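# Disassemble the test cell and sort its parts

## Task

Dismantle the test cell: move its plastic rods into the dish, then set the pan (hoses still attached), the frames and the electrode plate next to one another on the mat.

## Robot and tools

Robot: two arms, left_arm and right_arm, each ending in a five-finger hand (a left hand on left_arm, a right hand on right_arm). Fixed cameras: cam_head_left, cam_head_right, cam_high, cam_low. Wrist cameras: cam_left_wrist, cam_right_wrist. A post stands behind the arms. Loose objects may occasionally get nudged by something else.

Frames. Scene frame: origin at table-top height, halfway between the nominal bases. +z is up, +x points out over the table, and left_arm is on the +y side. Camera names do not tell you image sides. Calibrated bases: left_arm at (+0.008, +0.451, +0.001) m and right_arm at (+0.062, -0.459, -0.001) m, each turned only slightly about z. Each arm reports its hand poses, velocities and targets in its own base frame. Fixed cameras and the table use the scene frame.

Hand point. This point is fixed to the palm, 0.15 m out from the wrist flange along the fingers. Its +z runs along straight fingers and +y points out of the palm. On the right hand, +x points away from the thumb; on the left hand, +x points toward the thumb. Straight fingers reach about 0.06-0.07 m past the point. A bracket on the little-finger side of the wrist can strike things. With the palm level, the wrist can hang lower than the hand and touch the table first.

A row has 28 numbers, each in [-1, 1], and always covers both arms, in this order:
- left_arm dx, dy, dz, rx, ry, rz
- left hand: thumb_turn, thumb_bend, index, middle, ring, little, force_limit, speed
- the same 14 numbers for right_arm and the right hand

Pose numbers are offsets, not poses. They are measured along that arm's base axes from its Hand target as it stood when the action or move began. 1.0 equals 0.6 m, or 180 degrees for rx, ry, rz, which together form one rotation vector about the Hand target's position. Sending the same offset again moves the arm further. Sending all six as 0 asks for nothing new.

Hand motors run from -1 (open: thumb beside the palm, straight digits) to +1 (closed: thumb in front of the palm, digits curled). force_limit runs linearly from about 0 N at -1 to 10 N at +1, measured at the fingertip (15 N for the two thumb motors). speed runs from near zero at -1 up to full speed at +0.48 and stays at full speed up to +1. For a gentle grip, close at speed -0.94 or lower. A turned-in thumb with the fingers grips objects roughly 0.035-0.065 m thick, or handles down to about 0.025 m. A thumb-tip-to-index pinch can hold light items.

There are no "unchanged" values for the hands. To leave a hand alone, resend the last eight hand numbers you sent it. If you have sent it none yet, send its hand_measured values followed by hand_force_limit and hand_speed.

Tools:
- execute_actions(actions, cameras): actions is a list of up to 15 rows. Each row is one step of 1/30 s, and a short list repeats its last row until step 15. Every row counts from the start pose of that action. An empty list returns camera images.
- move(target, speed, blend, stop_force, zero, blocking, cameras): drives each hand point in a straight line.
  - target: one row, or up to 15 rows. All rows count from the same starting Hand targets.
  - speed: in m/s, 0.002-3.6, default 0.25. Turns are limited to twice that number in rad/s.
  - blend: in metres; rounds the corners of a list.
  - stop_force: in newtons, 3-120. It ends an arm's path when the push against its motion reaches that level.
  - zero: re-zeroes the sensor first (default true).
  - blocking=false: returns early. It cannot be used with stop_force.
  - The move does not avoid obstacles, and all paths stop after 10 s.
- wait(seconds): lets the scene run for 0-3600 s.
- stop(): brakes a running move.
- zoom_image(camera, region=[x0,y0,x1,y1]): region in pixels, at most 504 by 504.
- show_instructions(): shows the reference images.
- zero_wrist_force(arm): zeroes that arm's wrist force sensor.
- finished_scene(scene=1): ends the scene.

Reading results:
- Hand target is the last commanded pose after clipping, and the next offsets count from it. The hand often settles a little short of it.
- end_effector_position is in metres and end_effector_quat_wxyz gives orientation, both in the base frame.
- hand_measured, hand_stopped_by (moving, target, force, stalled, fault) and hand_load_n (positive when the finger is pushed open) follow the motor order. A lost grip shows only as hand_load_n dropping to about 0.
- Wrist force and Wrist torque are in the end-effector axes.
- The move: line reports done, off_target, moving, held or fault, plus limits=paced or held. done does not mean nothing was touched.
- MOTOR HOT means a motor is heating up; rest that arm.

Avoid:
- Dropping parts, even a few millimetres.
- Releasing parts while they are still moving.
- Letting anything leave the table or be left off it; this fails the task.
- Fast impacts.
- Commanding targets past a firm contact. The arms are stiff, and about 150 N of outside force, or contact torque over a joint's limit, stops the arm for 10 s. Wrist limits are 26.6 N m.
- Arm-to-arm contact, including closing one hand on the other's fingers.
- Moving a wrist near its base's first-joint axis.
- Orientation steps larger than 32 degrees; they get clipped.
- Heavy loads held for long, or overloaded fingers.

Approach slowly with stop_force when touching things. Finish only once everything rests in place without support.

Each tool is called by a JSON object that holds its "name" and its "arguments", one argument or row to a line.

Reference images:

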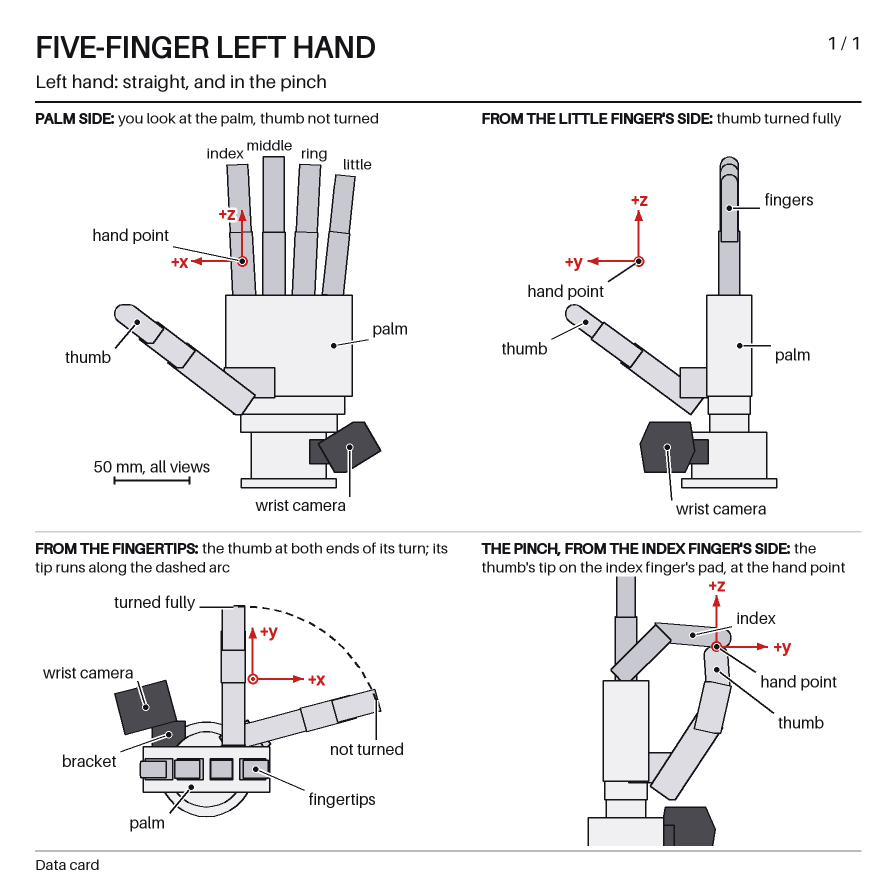

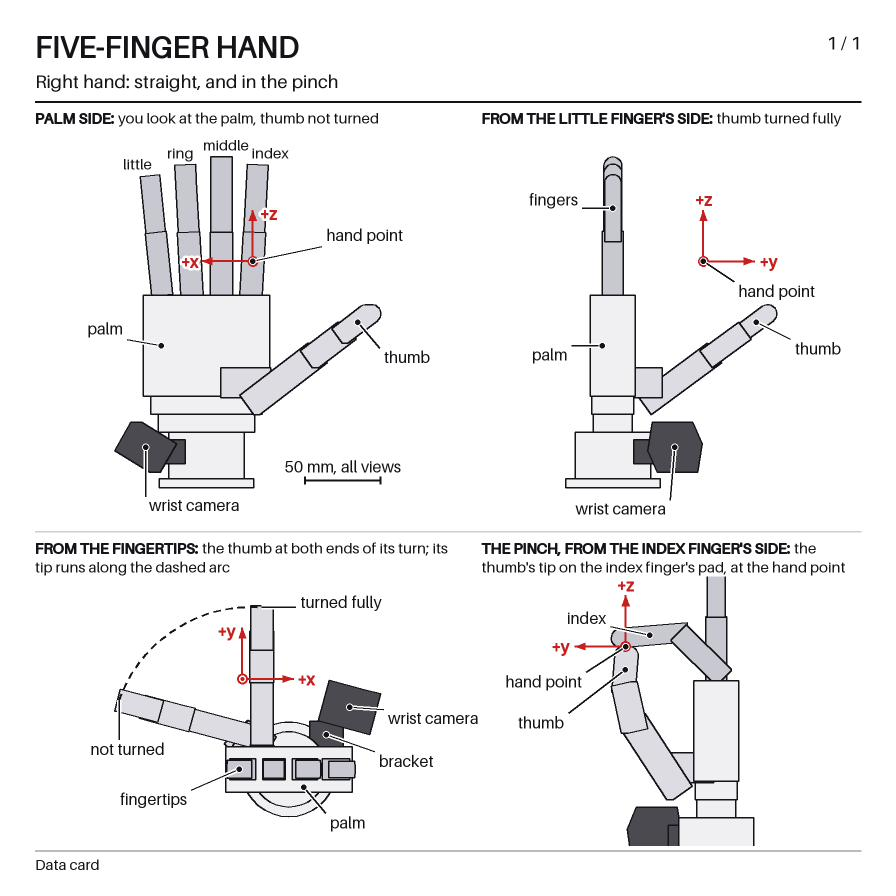

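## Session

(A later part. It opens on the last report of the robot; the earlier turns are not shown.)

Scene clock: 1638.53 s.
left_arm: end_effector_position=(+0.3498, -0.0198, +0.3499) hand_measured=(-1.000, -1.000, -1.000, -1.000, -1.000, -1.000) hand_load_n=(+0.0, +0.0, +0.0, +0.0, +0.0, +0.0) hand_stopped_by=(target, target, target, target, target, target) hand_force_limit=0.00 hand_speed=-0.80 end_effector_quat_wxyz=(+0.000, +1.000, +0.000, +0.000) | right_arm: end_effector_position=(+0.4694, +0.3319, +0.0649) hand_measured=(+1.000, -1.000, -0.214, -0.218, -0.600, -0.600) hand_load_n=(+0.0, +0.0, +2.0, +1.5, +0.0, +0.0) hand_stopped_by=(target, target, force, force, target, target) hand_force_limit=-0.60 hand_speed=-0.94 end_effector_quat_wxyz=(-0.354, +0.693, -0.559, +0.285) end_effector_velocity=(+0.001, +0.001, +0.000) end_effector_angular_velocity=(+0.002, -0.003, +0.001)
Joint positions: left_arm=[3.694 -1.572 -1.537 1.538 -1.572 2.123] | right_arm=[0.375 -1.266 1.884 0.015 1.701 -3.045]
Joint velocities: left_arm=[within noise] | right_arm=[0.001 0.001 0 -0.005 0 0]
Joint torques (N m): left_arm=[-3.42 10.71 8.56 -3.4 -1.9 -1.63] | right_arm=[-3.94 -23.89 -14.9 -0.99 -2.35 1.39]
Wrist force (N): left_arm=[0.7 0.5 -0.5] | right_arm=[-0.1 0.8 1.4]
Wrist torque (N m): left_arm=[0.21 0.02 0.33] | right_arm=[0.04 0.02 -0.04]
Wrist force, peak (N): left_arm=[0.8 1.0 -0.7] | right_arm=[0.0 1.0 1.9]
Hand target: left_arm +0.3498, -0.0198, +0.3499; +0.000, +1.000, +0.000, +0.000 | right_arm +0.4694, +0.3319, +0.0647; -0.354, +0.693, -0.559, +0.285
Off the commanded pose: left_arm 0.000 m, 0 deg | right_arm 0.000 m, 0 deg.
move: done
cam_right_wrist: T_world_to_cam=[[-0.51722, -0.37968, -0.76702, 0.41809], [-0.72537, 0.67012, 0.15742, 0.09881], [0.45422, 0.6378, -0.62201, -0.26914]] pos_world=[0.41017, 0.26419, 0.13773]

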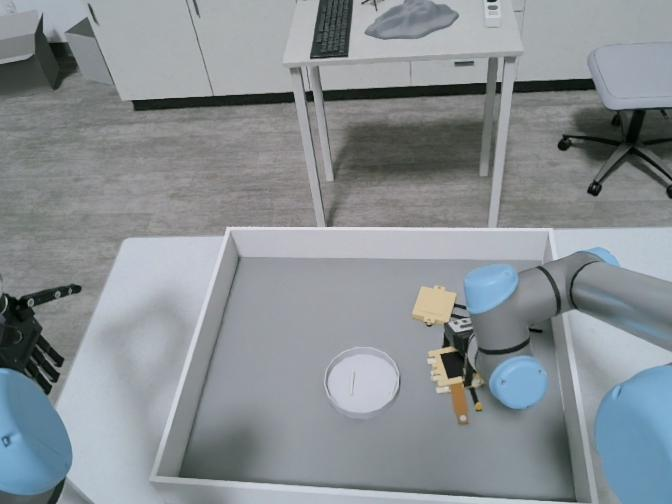

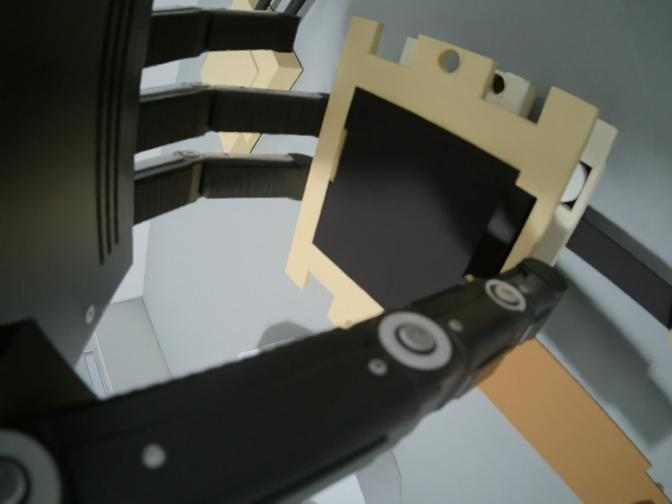

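{"name": "move", "arguments": {
  "target": [0,0,0,0,0,0,-1,-1,-1,-1,-1,-1,0,-0.8,0,0,0.085,0,0,0,1,-1,0,0,-0.6,-0.6,-0.6,-0.94],
  "speed": 0.03,
  "cameras": ["cam_head_right","cam_head_left","cam_right_wrist","cam_high"]
}}

{"name": "zoom_image", "arguments": {
  "camera": "cam_head_right",
  "region": [400, 320, 520, 410]
}}

{"name": "zoom_image", "arguments": {
  "camera": "cam_right_wrist",
  "region": [250, 0, 672, 400]
}}

{"name": "zoom_image", "arguments": {
  "camera": "cam_head_left",
  "region": [400, 320, 520, 410]
}}

Scene clock: 1654.40 s.
left_arm: end_effector_position=(+0.3498, -0.0198, +0.3499) hand_measured=(-1.000, -1.000, -1.000, -1.000, -1.000, -1.000) hand_load_n=(+0.0, +0.0, +0.0, +0.0, +0.0, +0.0) hand_stopped_by=(target, target, target, target, target, target) hand_force_limit=0.00 hand_speed=-0.80 end_effector_quat_wxyz=(+0.000, +1.000, +0.000, +0.000) | right_arm: end_effector_position=(+0.4695, +0.3319, +0.1160) hand_measured=(+1.000, -1.000, -0.214, -0.218, -0.600, -0.600) hand_load_n=(+0.0, +0.5, +2.5, +1.5, +0.0, +0.0) hand_stopped_by=(target, target, force, force, target, target) hand_force_limit=-0.60 hand_speed=-0.94 end_effector_quat_wxyz=(-0.354, +0.693, -0.559, +0.285) end_effector_velocity=(+0.001, +0.001, -0.001) end_effector_angular_velocity=(+0.002, -0.003, +0.001)
Joint positions: left_arm=[3.694 -1.572 -1.537 1.538 -1.572 2.123] | right_arm=[0.375 -1.332 1.819 0.146 1.701 -3.045]
Joint velocities: left_arm=[within noise] | right_arm=[0.001 0.002 0.001 -0.006 0 0]
Joint torques (N m): left_arm=[-4.42 10.33 9.57 -3.37 -1.77 -1.62] | right_arm=[-1.42 -20.08 -7.32 -0.92 -2.32 1.16]
Wrist force (N): left_arm=[0.6 0.9 -0.6] | right_arm=[0.0 0.8 1.3]
Wrist torque (N m): left_arm=[0.27 0.02 0.31] | right_arm=[0.06 0.04 -0.03]
Wrist force, peak (N): left_arm=[1.0 1.0 -0.7] | right_arm=[0.1 1.5 1.9]
Hand target: left_arm +0.3498, -0.0198, +0.3499; +0.000, +1.000, +0.000, +0.000 | right_arm +0.4694, +0.3319, +0.1157; -0.354, +0.693, -0.559, +0.285
Off the commanded pose: left_arm 0.000 m, 0 deg | right_arm 0.000 m, 0 deg.
move: done
cam_right_wrist: T_world_to_cam=[[-0.51705, -0.37958, -0.76719, 0.4572], [-0.72542, 0.67007, 0.15738, 0.09089], [0.45433, 0.63791, -0.62182, -0.23757]] pos_world=[0.41027, 0.26419, 0.18873]
Images, in order (width x height): cam_head_left 672x504, cam_head_right 672x504, cam_high 672x504, cam_right_wrist 672x504.

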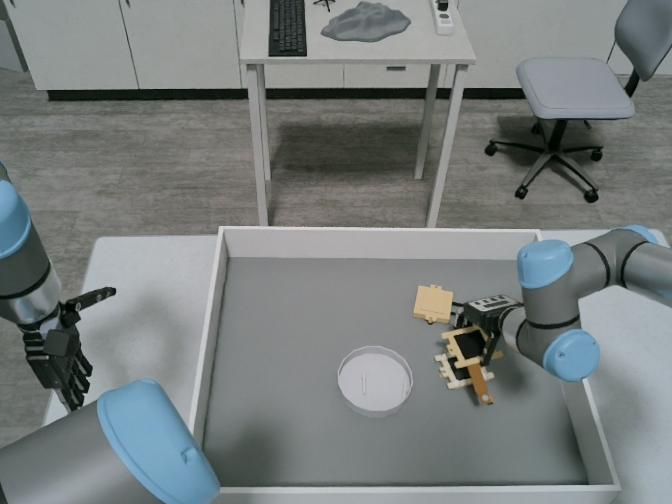

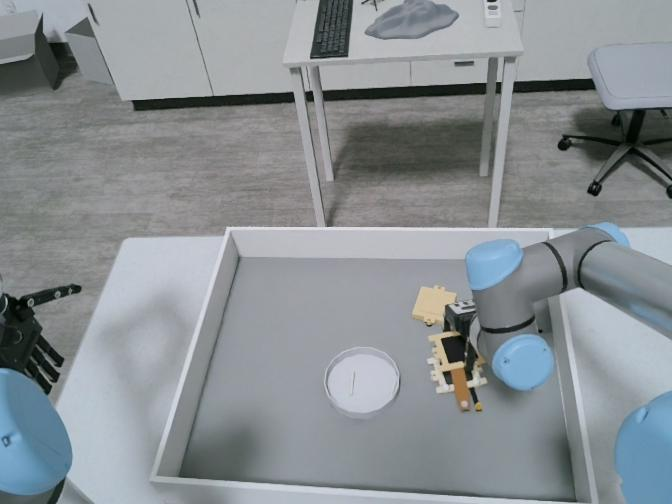

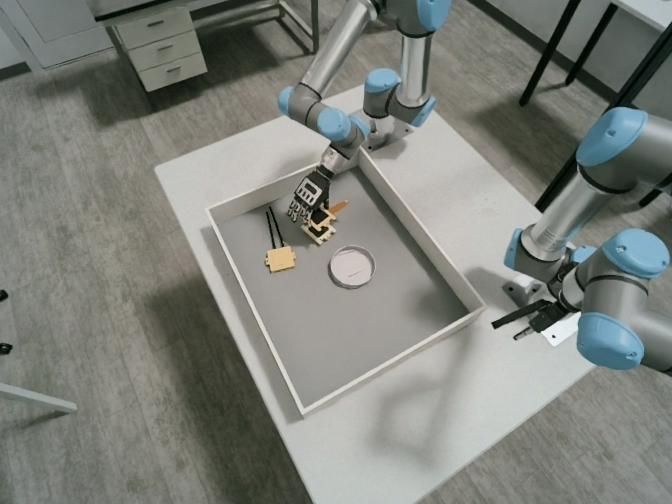

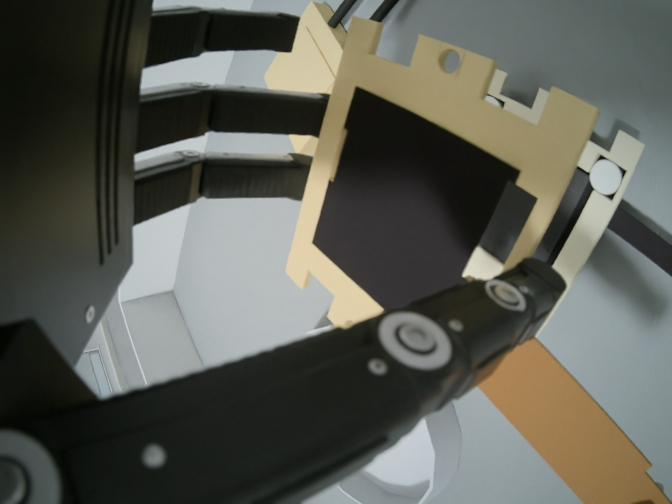

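Scaled by 4.200 from the camera's image (finer frame: 960x720).

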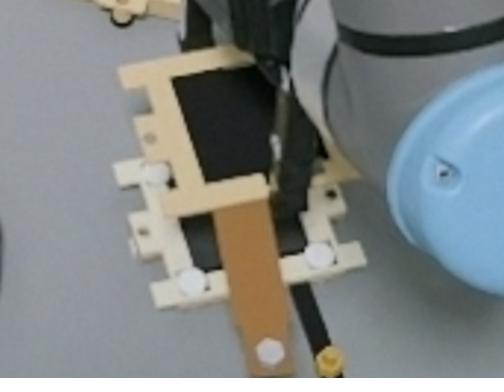

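Scaled by 1.194 from the camera's image (finer frame: 960x720).

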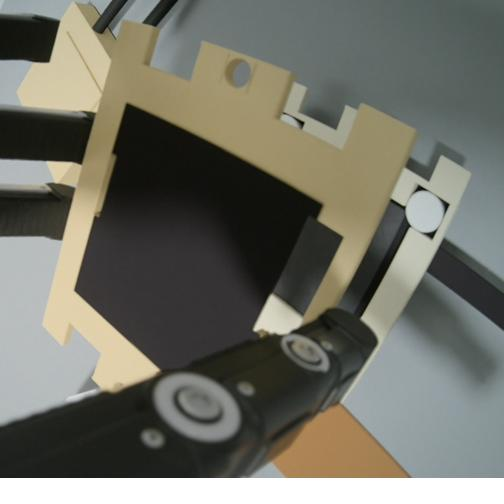

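Scaled by 4.200 from the camera's image (finer frame: 960x720).

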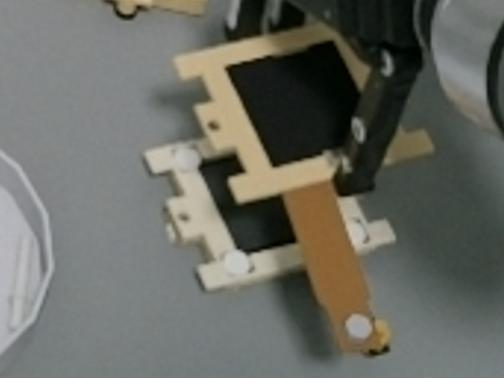

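{"name": "move", "arguments": {
  "target": [
    [0,0,0,0,0,0,-1,-1,-1,-1,-1,-1,0,-0.8,0,0,0.057,0,0,0,1,-1,0,0,-0.6,-0.6,-0.6,-0.94],
    [0,0,0,0,0,0,-1,-1,-1,-1,-1,-1,0,-0.8,-0.0467,0.593,0.057,0,0,0,1,-1,0,0,-0.6,-0.6,-0.6,-0.94]
  ],
  "speed": 0.12,
  "blend": [0.02,0],
  "cameras": ["cam_head_right","cam_head_left","cam_right_wrist","cam_high"]
}}

{"name": "zoom_image", "arguments": {
  "camera": "cam_head_right",
  "region": [400, 320, 520, 410]
}}

Scene clock: 1699.73 s.
left_arm: end_effector_position=(+0.3498, -0.0198, +0.3499) hand_measured=(-1.000, -1.000, -1.000, -1.000, -1.000, -1.000) hand_load_n=(+0.0, +0.0, +0.0, +0.5, +0.0, +0.0) hand_stopped_by=(target, target, target, target, target, target) hand_force_limit=0.00 hand_speed=-0.80 end_effector_quat_wxyz=(+0.000, +1.000, +0.000, +0.000) | right_arm: end_effector_position=(+0.4413, +0.6877, +0.1498) hand_measured=(+1.000, -1.000, -0.214, -0.218, -0.600, -0.600) hand_load_n=(+0.0, +0.5, +2.5, +1.5, +0.0, -0.5) hand_stopped_by=(target, target, force, force, target, target) hand_force_limit=-0.60 hand_speed=-0.94 end_effector_quat_wxyz=(-0.354, +0.693, -0.560, +0.285)
Joint positions: left_arm=[3.694 -1.572 -1.537 1.538 -1.572 2.123] | right_arm=[0.946 -0.61 0.582 0.8 2.143 -2.655]
Joint torques (N m): left_arm=[-4.05 10.69 9.73 -3.36 -1.82 -1.69] | right_arm=[-4.72 -59.91 -28.58 0.81 -1.72 -1.4]
Wrist force (N): left_arm=[0.6 0.9 -0.2] | right_arm=[0.1 1.0 1.4]
Wrist torque (N m): left_arm=[0.24 0.04 0.31] | right_arm=[0.07 0.00 -0.07]
Wrist force, peak (N): left_arm=[1.1 1.0 -0.6] | right_arm=[-0.4 2.1 2.2]
Hand target: left_arm +0.3498, -0.0198, +0.3499; +0.000, +1.000, +0.000, +0.000 | right_arm +0.4414, +0.6877, +0.1499; -0.354, +0.693, -0.559, +0.285
Off the commanded pose: left_arm 0.000 m, 0 deg | right_arm 0.000 m, 0 deg.
move: done; blend cut to 0.0171 m at target 1
cam_right_wrist: T_world_to_cam=[[-0.5174, -0.37977, -0.76686, 0.60386], [-0.72531, 0.67017, 0.15748, -0.17344], [0.45412, 0.63769, -0.6222, -0.43035]] pos_world=[0.38207, 0.61999, 0.22263]
Images, in order (width x height): cam_head_left 672x504, cam_head_right 672x504, cam_high 672x504, cam_right_wrist 672x504.

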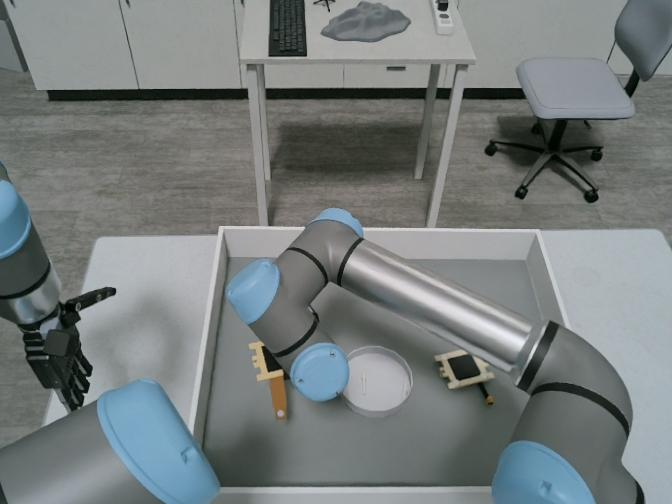

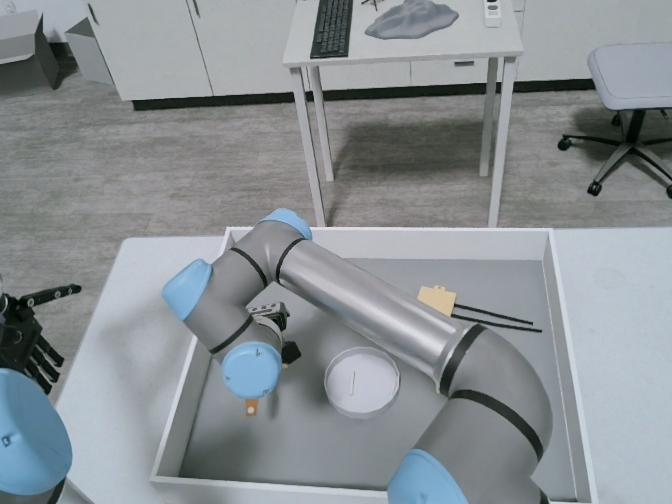

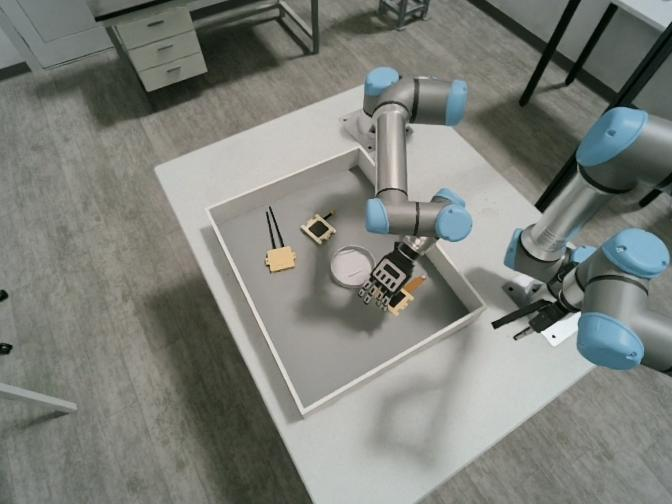

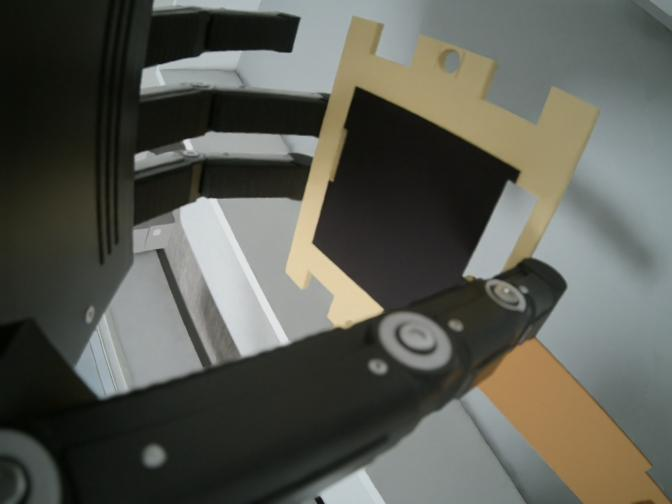

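Scaled by 4.200 from the camera's image (finer frame: 960x720).

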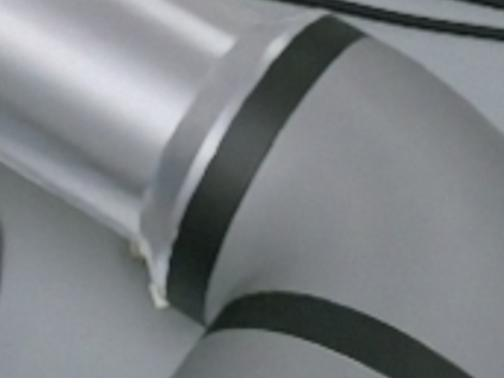

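{"name": "move", "arguments": {
  "target": [0,0,0,0,0,0,-1,-1,-1,-1,-1,-1,0,-0.8,0,0,-0.155,0,0,0,1,-1,0,0,-0.6,-0.6,-0.6,-0.94],
  "speed": 0.1
}}

{"name": "move", "arguments": {
  "target": [0,0,0,0,0,0,-1,-1,-1,-1,-1,-1,0,-0.8,0,0,-0.05,0,0,0,1,-1,0,0,-0.6,-0.6,-0.6,-0.94],
  "speed": 0.012,
  "stop_force": 3,
  "cameras": ["cam_head_left","cam_right_wrist"]
}}

{"name": "zoom_image", "arguments": {
  "camera": "cam_head_left",
  "region": [230, 320, 330, 430]
}}

{"name": "zoom_image", "arguments": {
  "camera": "cam_right_wrist",
  "region": [250, 0, 672, 400]
}}

Scene clock: 1723.20 s.
left_arm: end_effector_position=(+0.3498, -0.0198, +0.3499) hand_measured=(-1.000, -1.000, -1.000, -1.000, -1.000, -1.000) hand_load_n=(+0.0, +0.0, +0.0, +0.0, +0.0, +0.0) hand_stopped_by=(target, target, target, target, target, target) hand_force_limit=0.00 hand_speed=-0.80 end_effector_quat_wxyz=(+0.000, +1.000, +0.000, +0.000) | right_arm: end_effector_position=(+0.4413, +0.6876, +0.0567) hand_measured=(+1.000, -1.000, -0.214, -0.218, -0.600, -0.600) hand_load_n=(+0.0, +0.5, +2.0, +1.5, +0.0, +0.0) hand_stopped_by=(target, target, force, force, target, target) hand_force_limit=-0.60 hand_speed=-0.94 end_effector_quat_wxyz=(-0.354, +0.693, -0.559, +0.285)
Joint positions: left_arm=[3.694 -1.572 -1.537 1.538 -1.572 2.123] | right_arm=[0.946 -0.582 0.768 0.587 2.143 -2.655]
Joint torques (N m): left_arm=[-4.84 9.72 9.49 -3.36 -1.88 -1.67] | right_arm=[2.15 -71.8 -30.75 0.65 -1.57 -0.94]
Wrist force (N): left_arm=[0.5 0.8 -0.6] | right_arm=[0.1 1.0 1.3]
Wrist torque (N m): left_arm=[0.26 0.04 0.32] | right_arm=[0.08 0.00 -0.07]
Wrist force, peak (N): left_arm=[0.7 1.3 -0.5] | right_arm=[0.4 1.8 2.1]
Hand target: left_arm +0.3498, -0.0198, +0.3499; +0.000, +1.000, +0.000, +0.000 | right_arm +0.4414, +0.6877, +0.0569; -0.354, +0.693, -0.559, +0.285
Off the commanded pose: left_arm 0.000 m, 0 deg | right_arm 0.000 m, 0 deg.
move: done

Scene clock: 1725.90 s.
left_arm: end_effector_position=(+0.3498, -0.0198, +0.3499) hand_measured=(-1.000, -1.000, -1.000, -1.000, -1.000, -1.000) hand_load_n=(+0.0, +0.0, +0.0, +0.0, +0.0, +0.0) hand_stopped_by=(target, target, target, target, target, target) hand_force_limit=0.00 hand_speed=-0.80 end_effector_quat_wxyz=(+0.000, +1.000, +0.000, +0.000) | right_arm: end_effector_position=(+0.4414, +0.6877, +0.0381) hand_measured=(+1.000, -1.000, -0.214, -0.220, -0.600, -0.600) hand_load_n=(+0.0, +0.5, +2.5, +4.0, +0.0, +0.0) hand_stopped_by=(target, target, force, force, target, target) hand_force_limit=-0.60 hand_speed=-0.94 end_effector_quat_wxyz=(-0.354, +0.693, -0.559, +0.285)
Joint positions: left_arm=[3.694 -1.572 -1.537 1.538 -1.572 2.123] | right_arm=[0.946 -0.57 0.792 0.55 2.143 -2.655]
Joint torques (N m): left_arm=[-4 10.43 9.52 -3.46 -1.69 -1.63] | right_arm=[1.65 -70.23 -30.7 0.23 -1.84 1.49]
Wrist force (N): left_arm=[0.6 0.8 -0.3] | right_arm=[0.4 -0.2 0.2]
Wrist torque (N m): left_arm=[0.25 0.05 0.31] | right_arm=[-0.02 -0.01 -0.08]
Wrist force, peak (N): left_arm=[0.7 1.4 -0.4] | right_arm=[-0.2 -3.1 -0.8]
Hand target: left_arm +0.3498, -0.0198, +0.3499; +0.000, +1.000, +0.000, +0.000 | right_arm +0.4414, +0.6877, +0.0381; -0.354, +0.693, -0.559, +0.285 (not the last commanded pose)
Off the commanded pose: left_arm 0.000 m, 0 deg | right_arm 0.011 m, 0 deg.
move: contact (right_arm)
cam_right_wrist: T_world_to_cam=[[-0.51737, -0.37976, -0.76689, 0.51824], [-0.72535, 0.67012, 0.15751, -0.15573], [0.45409, 0.63775, -0.62216, -0.49992]] pos_world=[0.38217, 0.61999, 0.11093]

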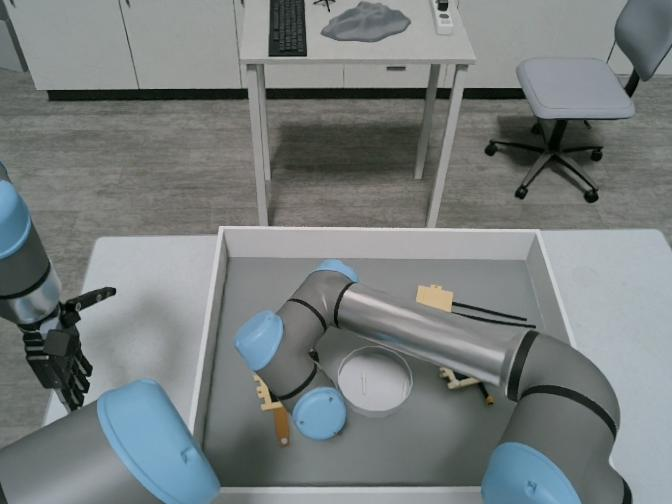

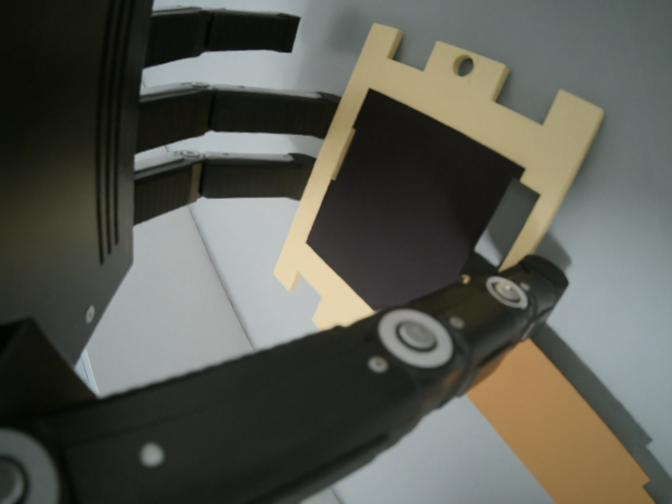

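Scaled by 4.582 from the camera's image (finer frame: 960x720).

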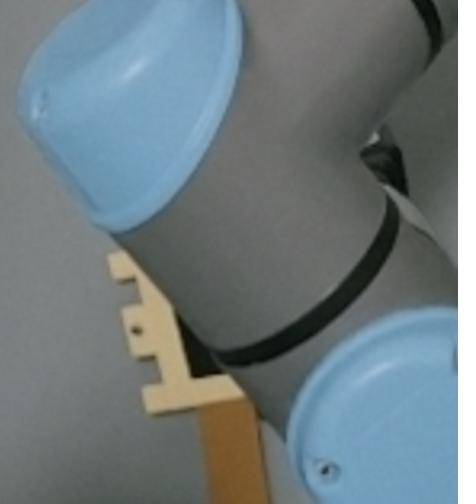

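Scaled by 1.194 from the camera's image (finer frame: 960x720).

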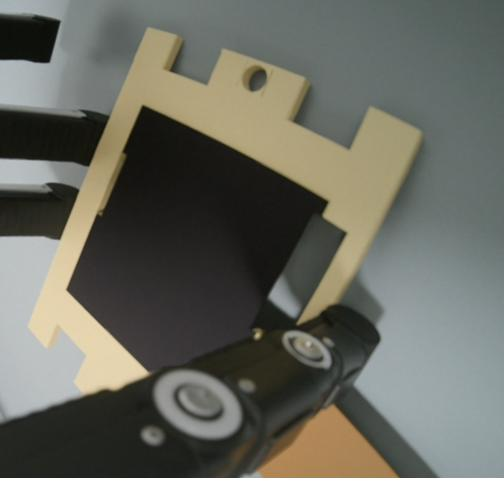

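{"name": "move", "arguments": {
  "target": [0,0,0,0,0,0,-1,-1,-1,-1,-1,-1,0,-0.8,0,0,-0.0025,0,0,0,1,-1,0,0,-0.6,-0.6,-0.6,-0.94],
  "speed": 0.01,
  "cameras": ["cam_right_wrist"]
}}

{"name": "zoom_image", "arguments": {
  "camera": "cam_right_wrist",
  "region": [250, 0, 672, 400]
}}

Scene clock: 1736.60 s.
left_arm: end_effector_position=(+0.3498, -0.0198, +0.3499) hand_measured=(-1.000, -1.000, -1.000, -1.000, -1.000, -1.000) hand_load_n=(+0.0, +0.0, +0.0, +0.0, +0.0, +0.0) hand_stopped_by=(target, target, target, target, target, target) hand_force_limit=0.00 hand_speed=-0.80 end_effector_quat_wxyz=(+0.000, +1.000, +0.000, +0.000) | right_arm: end_effector_position=(+0.4414, +0.6877, +0.0367) hand_measured=(+1.000, -1.000, -0.214, -0.220, -0.600, -0.600) hand_load_n=(+0.0, +0.5, +2.5, +4.0, +0.0, +0.0) hand_stopped_by=(target, target, force, force, target, target) hand_force_limit=-0.60 hand_speed=-0.94 end_effector_quat_wxyz=(-0.354, +0.693, -0.560, +0.285)
Joint positions: left_arm=[3.694 -1.572 -1.537 1.538 -1.572 2.123] | right_arm=[0.946 -0.568 0.794 0.547 2.143 -2.655]
Joint torques (N m): left_arm=[-3.85 9.46 8.64 -3.39 -1.81 -1.51] | right_arm=[2.22 -39.26 -2.9 2.75 -1.43 1.23]
Wrist force (N): left_arm=[0.5 0.9 -0.4] | right_arm=[-0.8 -10.2 -6.4]
Wrist torque (N m): left_arm=[0.25 0.05 0.31] | right_arm=[-0.32 0.22 -0.35]
Wrist force, peak (N): left_arm=[1.0 1.0 -0.8] | right_arm=[-0.8 -10.2 -6.4]
Hand target: left_arm +0.3498, -0.0198, +0.3499; +0.000, +1.000, +0.000, +0.000 | right_arm +0.4414, +0.6877, +0.0366; -0.354, +0.693, -0.559, +0.285
Off the commanded pose: left_arm 0.000 m, 0 deg | right_arm 0.000 m, 0 deg.
move: done
cam_right_wrist: T_world_to_cam=[[-0.51726, -0.3796, -0.76704, 0.51704], [-0.72536, 0.6701, 0.15752, -0.1555], [0.4542, 0.63786, -0.62197, -0.50092]] pos_world=[0.38217, 0.61999, 0.10953]

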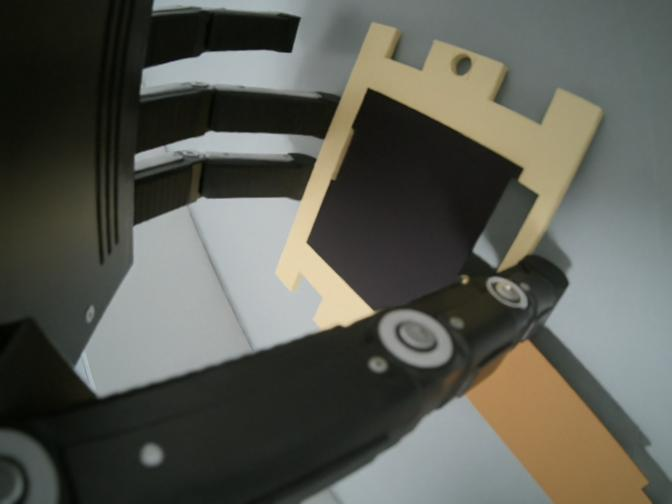

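Scaled by 1.194 from the camera's image (finer frame: 960x720).

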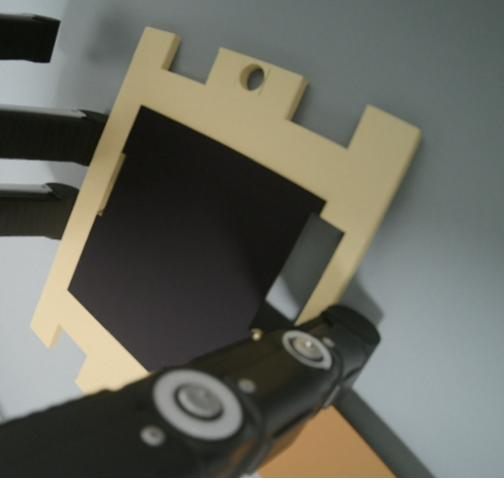

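{"name": "move", "arguments": {
  "target": [0,0,0,0,0,0,-1,-1,-1,-1,-1,-1,0,-0.8,0,0,0.0023,0,0,0,1,-1,0,0,-0.6,-0.6,-0.6,-0.94],
  "speed": 0.01
}}

{"name": "move", "arguments": {
  "target": [0,0,0,0,0,0,-1,-1,-1,-1,-1,-1,0,-0.8,0,0,0,0,0,0,1,-1,-0.6,-0.6,-0.6,-0.6,-0.6,-0.85],
  "speed": 0.01,
  "cameras": ["cam_right_wrist"]
}}

{"name": "zoom_image", "arguments": {
  "camera": "cam_right_wrist",
  "region": [250, 0, 672, 400]
}}

Scene clock: 1744.73 s.
left_arm: end_effector_position=(+0.3498, -0.0198, +0.3499) hand_measured=(-1.000, -1.000, -1.000, -1.000, -1.000, -1.000) hand_load_n=(+0.0, -0.5, +0.0, +0.0, +0.0, +0.0) hand_stopped_by=(target, target, target, target, target, target) hand_force_limit=0.00 hand_speed=-0.80 end_effector_quat_wxyz=(+0.000, +1.000, +0.000, +0.000) | right_arm: end_effector_position=(+0.4413, +0.6876, +0.0379) hand_measured=(+1.000, -1.000, -0.214, -0.220, -0.600, -0.600) hand_load_n=(+0.0, +0.5, +3.5, +3.0, +0.0, +0.0) hand_stopped_by=(target, target, force, force, target, target) hand_force_limit=-0.60 hand_speed=-0.94 end_effector_quat_wxyz=(-0.354, +0.693, -0.559, +0.285)
Joint positions: left_arm=[3.694 -1.572 -1.537 1.538 -1.572 2.123] | right_arm=[0.946 -0.569 0.792 0.55 2.143 -2.655]
Joint torques (N m): left_arm=[-3.7 9.69 9.65 -3.37 -1.79 -1.52] | right_arm=[1.99 -71.5 -31.3 -0.65 -1.28 -1.33]
Wrist force (N): left_arm=[0.9 0.8 -0.3] | right_arm=[0.5 1.2 0.8]
Wrist torque (N m): left_arm=[0.24 0.00 0.34] | right_arm=[0.16 -0.05 -0.05]
Wrist force, peak (N): left_arm=[0.7 1.3 -0.6] | right_arm=[-1.6 -12.0 -6.2]
Hand target: left_arm +0.3498, -0.0198, +0.3499; +0.000, +1.000, +0.000, +0.000 | right_arm +0.4414, +0.6877, +0.0380; -0.354, +0.693, -0.559, +0.285
Off the commanded pose: left_arm 0.000 m, 0 deg | right_arm 0.000 m, 0 deg.
move: done

Scene clock: 1745.93 s.
left_arm: end_effector_position=(+0.3498, -0.0198, +0.3499) hand_measured=(-1.000, -1.000, -1.000, -1.000, -1.000, -1.000) hand_load_n=(+0.0, +0.0, +0.0, +0.0, +0.0, +0.0) hand_stopped_by=(target, target, target, target, target, target) hand_force_limit=0.00 hand_speed=-0.80 end_effector_quat_wxyz=(+0.000, +1.000, +0.000, +0.000) | right_arm: end_effector_position=(+0.4414, +0.6877, +0.0380) hand_measured=(+1.000, -1.000, -0.600, -0.600, -0.600, -0.600) hand_load_n=(+0.0, +0.0, +0.0, +0.0, +0.0, +0.0) hand_stopped_by=(target, target, target, target, target, target) hand_force_limit=-0.60 hand_speed=-0.85 end_effector_quat_wxyz=(-0.354, +0.693, -0.559, +0.285)
Joint positions: left_arm=[3.694 -1.572 -1.537 1.538 -1.572 2.123] | right_arm=[0.946 -0.569 0.792 0.55 2.143 -2.655]
Joint torques (N m): left_arm=[-4.55 9.36 9.68 -3.28 -1.8 -1.63] | right_arm=[1.94 -70.39 -30.46 -0.25 -1.18 -1.43]
Wrist force (N): left_arm=[0.6 0.8 -0.5] | right_arm=[0.8 1.0 0.9]
Wrist torque (N m): left_arm=[0.24 0.03 0.32] | right_arm=[0.10 -0.12 -0.02]
Wrist force, peak (N): left_arm=[0.6 1.1 -0.8] | right_arm=[0.3 1.3 1.0]
Hand target: left_arm +0.3498, -0.0198, +0.3499; +0.000, +1.000, +0.000, +0.000 | right_arm +0.4414, +0.6877, +0.0380; -0.354, +0.693, -0.559, +0.285
Off the commanded pose: left_arm 0.000 m, 0 deg | right_arm 0.000 m, 0 deg.
move: done
cam_right_wrist: T_world_to_cam=[[-0.51733, -0.37971, -0.76693, 0.51812], [-0.72536, 0.67011, 0.15752, -0.15571], [0.45412, 0.63779, -0.62209, -0.50003]] pos_world=[0.38217, 0.61999, 0.11083]

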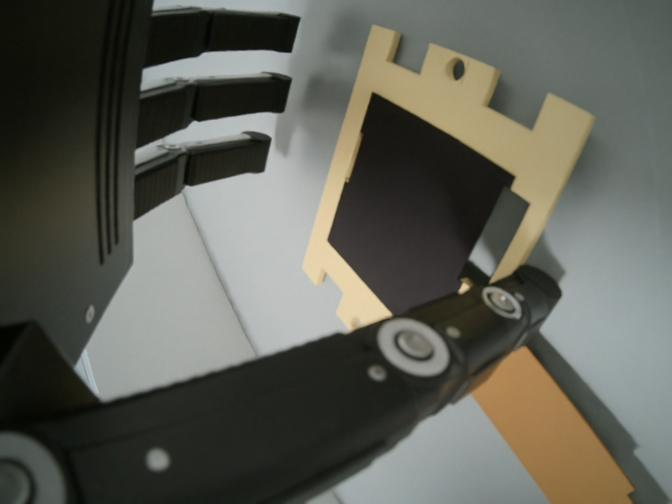

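Scaled by 1.194 from the camera's image (finer frame: 960x720).

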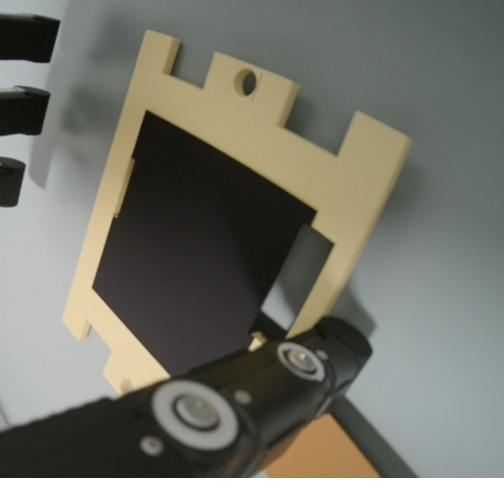

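{"name": "move", "arguments": {
  "target": [
    [0,0,0,0,0,0,-1,-1,-1,-1,-1,-1,0,-0.8,-0.0065,-0.0014,0,0,0,0,1,-1,-0.6,-0.6,-0.6,-0.6,-0.6,-0.85],
    [0,0,0,0,0,0,-1,-1,-1,-1,-1,-1,0,-0.8,-0.0065,-0.0014,0.168,0,0,0,1,-1,-0.6,-0.6,-0.6,-0.6,-0.6,-0.85],
    [0,0,0,0,0,0,-1,-1,-1,-1,-1,-1,0,-0.8,-0.096,-0.138,0.168,0,0,0,1,-1,-1,-1,-1,-1,-0.6,-0.85]
  ],
  "speed": [0.02,0.08,0.1],
  "cameras": ["cam_right_wrist","cam_head_left","cam_head_right"]
}}

{"name": "zoom_image", "arguments": {
  "camera": "cam_right_wrist",
  "region": [150, 50, 600, 450]
}}

{"name": "zoom_image", "arguments": {
  "camera": "cam_head_left",
  "region": [230, 320, 330, 430]
}}

Scene clock: 1765.67 s.
left_arm: end_effector_position=(+0.3498, -0.0198, +0.3499) hand_measured=(-1.000, -1.000, -1.000, -1.000, -1.000, -1.000) hand_load_n=(-0.5, +0.0, +0.0, +0.0, +0.0, -0.5) hand_stopped_by=(target, target, target, target, target, target) hand_force_limit=0.00 hand_speed=-0.80 end_effector_quat_wxyz=(+0.000, +1.000, +0.000, +0.000) | right_arm: end_effector_position=(+0.3838, +0.6049, +0.1388) hand_measured=(+1.000, -1.000, -1.000, -1.000, -1.000, -1.000) hand_load_n=(+0.0, +0.0, -0.5, +0.0, +0.0, +0.0) hand_stopped_by=(target, target, target, target, target, target) hand_force_limit=-0.60 hand_speed=-0.85 end_effector_quat_wxyz=(-0.354, +0.693, -0.559, +0.285)
Joint positions: left_arm=[3.694 -1.572 -1.537 1.538 -1.572 2.123] | right_arm=[0.943 -0.917 1.16 0.529 2.141 -2.658]
Joint torques (N m): left_arm=[-4.13 10.3 9.17 -3.54 -1.76 -1.72] | right_arm=[6.09 -57.83 -9.23 -0.52 2.15 1.48]
Wrist force (N): left_arm=[0.7 1.1 -0.5] | right_arm=[0.1 1.0 1.2]
Wrist torque (N m): left_arm=[0.28 0.02 0.32] | right_arm=[0.10 -0.01 -0.01]
Wrist force, peak (N): left_arm=[1.0 1.1 -0.7] | right_arm=[0.6 1.5 1.7]
Hand target: left_arm +0.3498, -0.0198, +0.3499; +0.000, +1.000, +0.000, +0.000 | right_arm +0.3838, +0.6049, +0.1388; -0.354, +0.693, -0.559, +0.285
Off the commanded pose: left_arm 0.000 m, 0 deg | right_arm 0.000 m, 0 deg.
move: done
cam_right_wrist: T_world_to_cam=[[-0.51737, -0.37976, -0.76689, 0.53422], [-0.72535, 0.67012, 0.15751, -0.15789], [0.45409, 0.63775, -0.62216, -0.35831]] pos_world=[0.32457, 0.53719, 0.21163]
Images, in order (width x height): cam_head_left 672x504, cam_head_right 672x504, cam_right_wrist 672x504.

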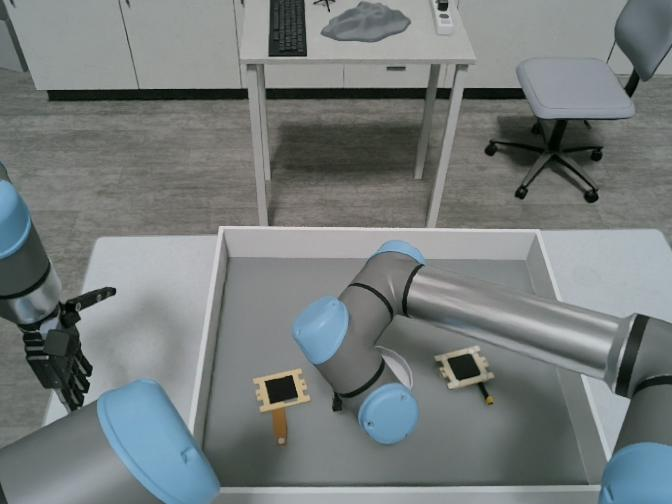

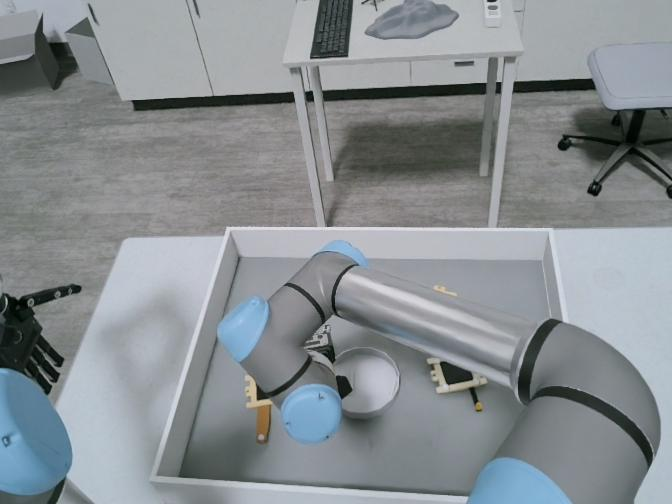

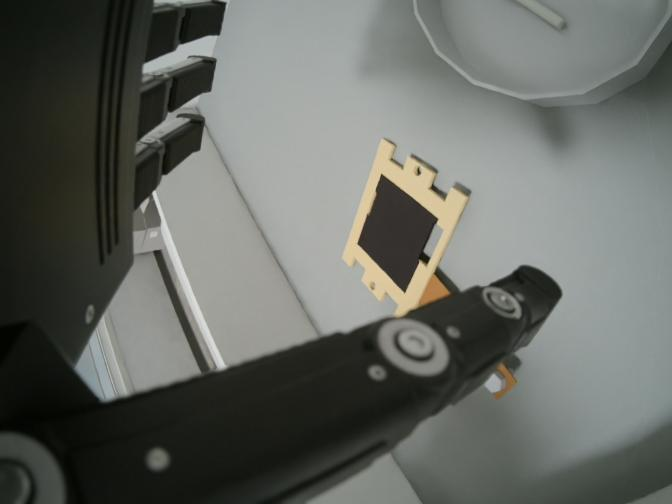

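Scaled by 1.120 from the camera's image (finer frame: 960x720).

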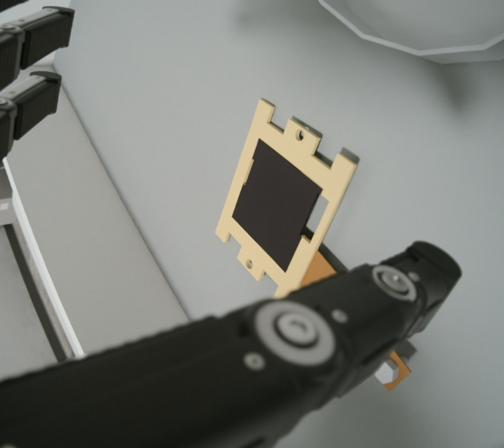

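Scaled by 4.582 from the camera's image (finer frame: 960x720).

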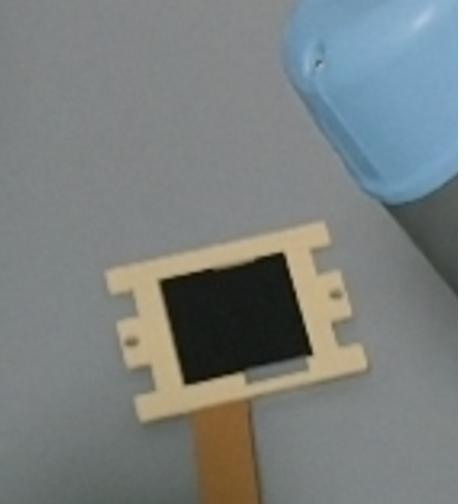

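{"name": "move", "arguments": {
  "target": [
    [0,0,0,0,0,0,-1,-1,-1,-1,-1,-1,0,-0.8,-0.0247,0.0635,-0.07,0,0,0,-1,-1,-1,-1,-1,-1,-0.6,-0.6],
    [0,0,0,0,0,0,-1,-1,-1,-1,-1,-1,0,-0.8,-0.0247,0.0635,-0.13,0,0,0,-1,-1,-1,-1,-1,-1,-0.6,-0.6]
  ],
  "speed": [0.08,0.05],
  "cameras": ["cam_right_wrist","cam_head_left"]
}}

{"name": "zoom_image", "arguments": {
  "camera": "cam_right_wrist",
  "region": [250, 100, 672, 400]
}}

Scene clock: 1803.13 s.
left_arm: end_effector_position=(+0.3498, -0.0198, +0.3499) hand_measured=(-1.000, -1.000, -1.000, -1.000, -1.000, -1.000) hand_load_n=(+0.0, +0.0, +0.0, +0.0, +0.0, +0.0) hand_stopped_by=(target, target, target, target, target, target) hand_force_limit=0.00 hand_speed=-0.80 end_effector_quat_wxyz=(+0.000, +1.000, +0.000, +0.000) | right_arm: end_effector_position=(+0.3689, +0.6430, +0.0608) hand_measured=(-1.000, -1.000, -1.000, -1.000, -1.000, -1.000) hand_load_n=(+0.0, +0.0, +0.0, +0.0, +0.0, +0.5) hand_stopped_by=(target, target, target, target, target, target) hand_force_limit=-0.60 hand_speed=-0.60 end_effector_quat_wxyz=(-0.354, +0.693, -0.559, +0.285)
Joint positions: left_arm=[3.694 -1.572 -1.537 1.538 -1.572 2.123] | right_arm=[1 -0.776 1.125 0.449 2.181 -2.609]
Joint torques (N m): left_arm=[-4.19 9.84 8.93 -3.43 -1.78 -1.62] | right_arm=[-7.28 -64.75 -30.31 -0.27 -1.87 -0.67]
Wrist force (N): left_arm=[0.9 0.8 -0.5] | right_arm=[0.3 1.5 1.2]
Wrist torque (N m): left_arm=[0.25 -0.01 0.34] | right_arm=[0.14 0.00 -0.04]
Wrist force, peak (N): left_arm=[0.9 1.0 -0.7] | right_arm=[0.6 1.7 1.4]
Hand target: left_arm +0.3498, -0.0198, +0.3499; +0.000, +1.000, +0.000, +0.000 | right_arm +0.3689, +0.6430, +0.0608; -0.354, +0.693, -0.559, +0.285
Off the commanded pose: left_arm 0.000 m, 0 deg | right_arm 0.000 m, 0 deg.
move: done
cam_right_wrist: T_world_to_cam=[[-0.51737, -0.37976, -0.76689, 0.48116], [-0.72535, 0.67012, 0.15751, -0.18194], [0.45409, 0.63775, -0.62216, -0.42437]] pos_world=[0.30967, 0.57529, 0.13363]
Images, in order (width x height): cam_head_left 672x504, cam_right_wrist 672x504.

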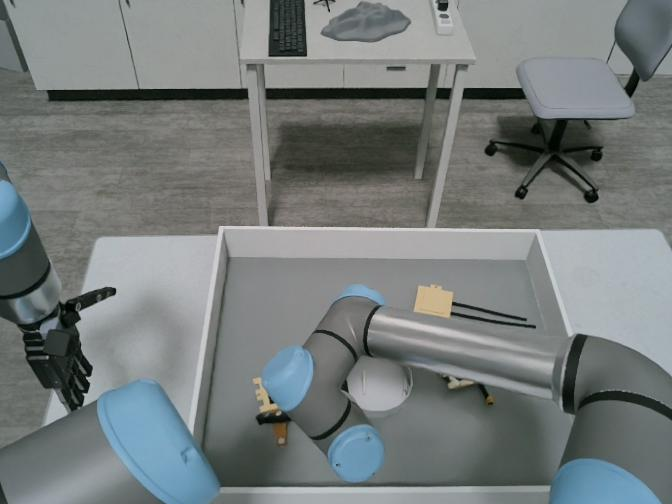

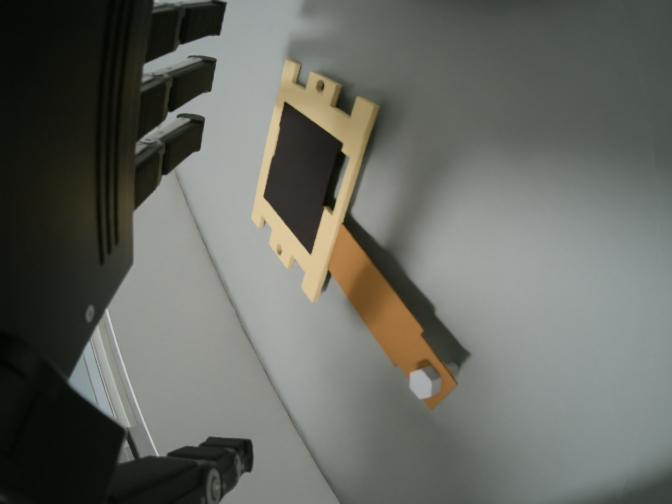

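Scaled by 1.194 from the camera's image (finer frame: 960x720).

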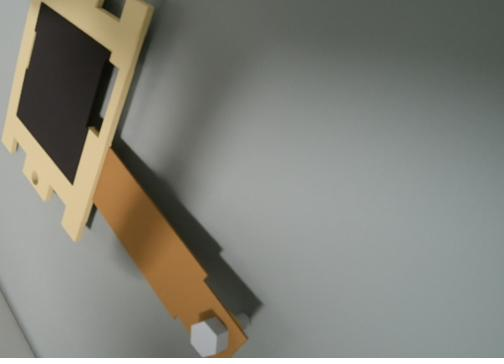

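{"name": "zoom_image", "arguments": {
  "camera": "cam_right_wrist",
  "region": [240, 40, 400, 320]
}}

{"name": "zoom_image", "arguments": {
  "camera": "cam_right_wrist",
  "region": [320, 200, 500, 420]
}}

Scaled by 1.800 from the camera's image (finer frame: 960x720).

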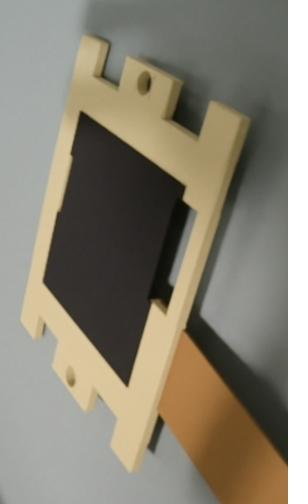

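Scaled by 2.291 from the camera's image (finer frame: 960x720).

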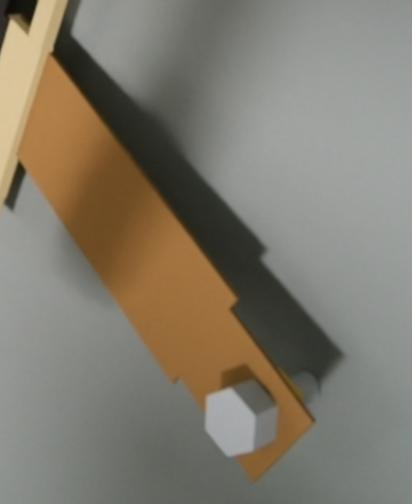

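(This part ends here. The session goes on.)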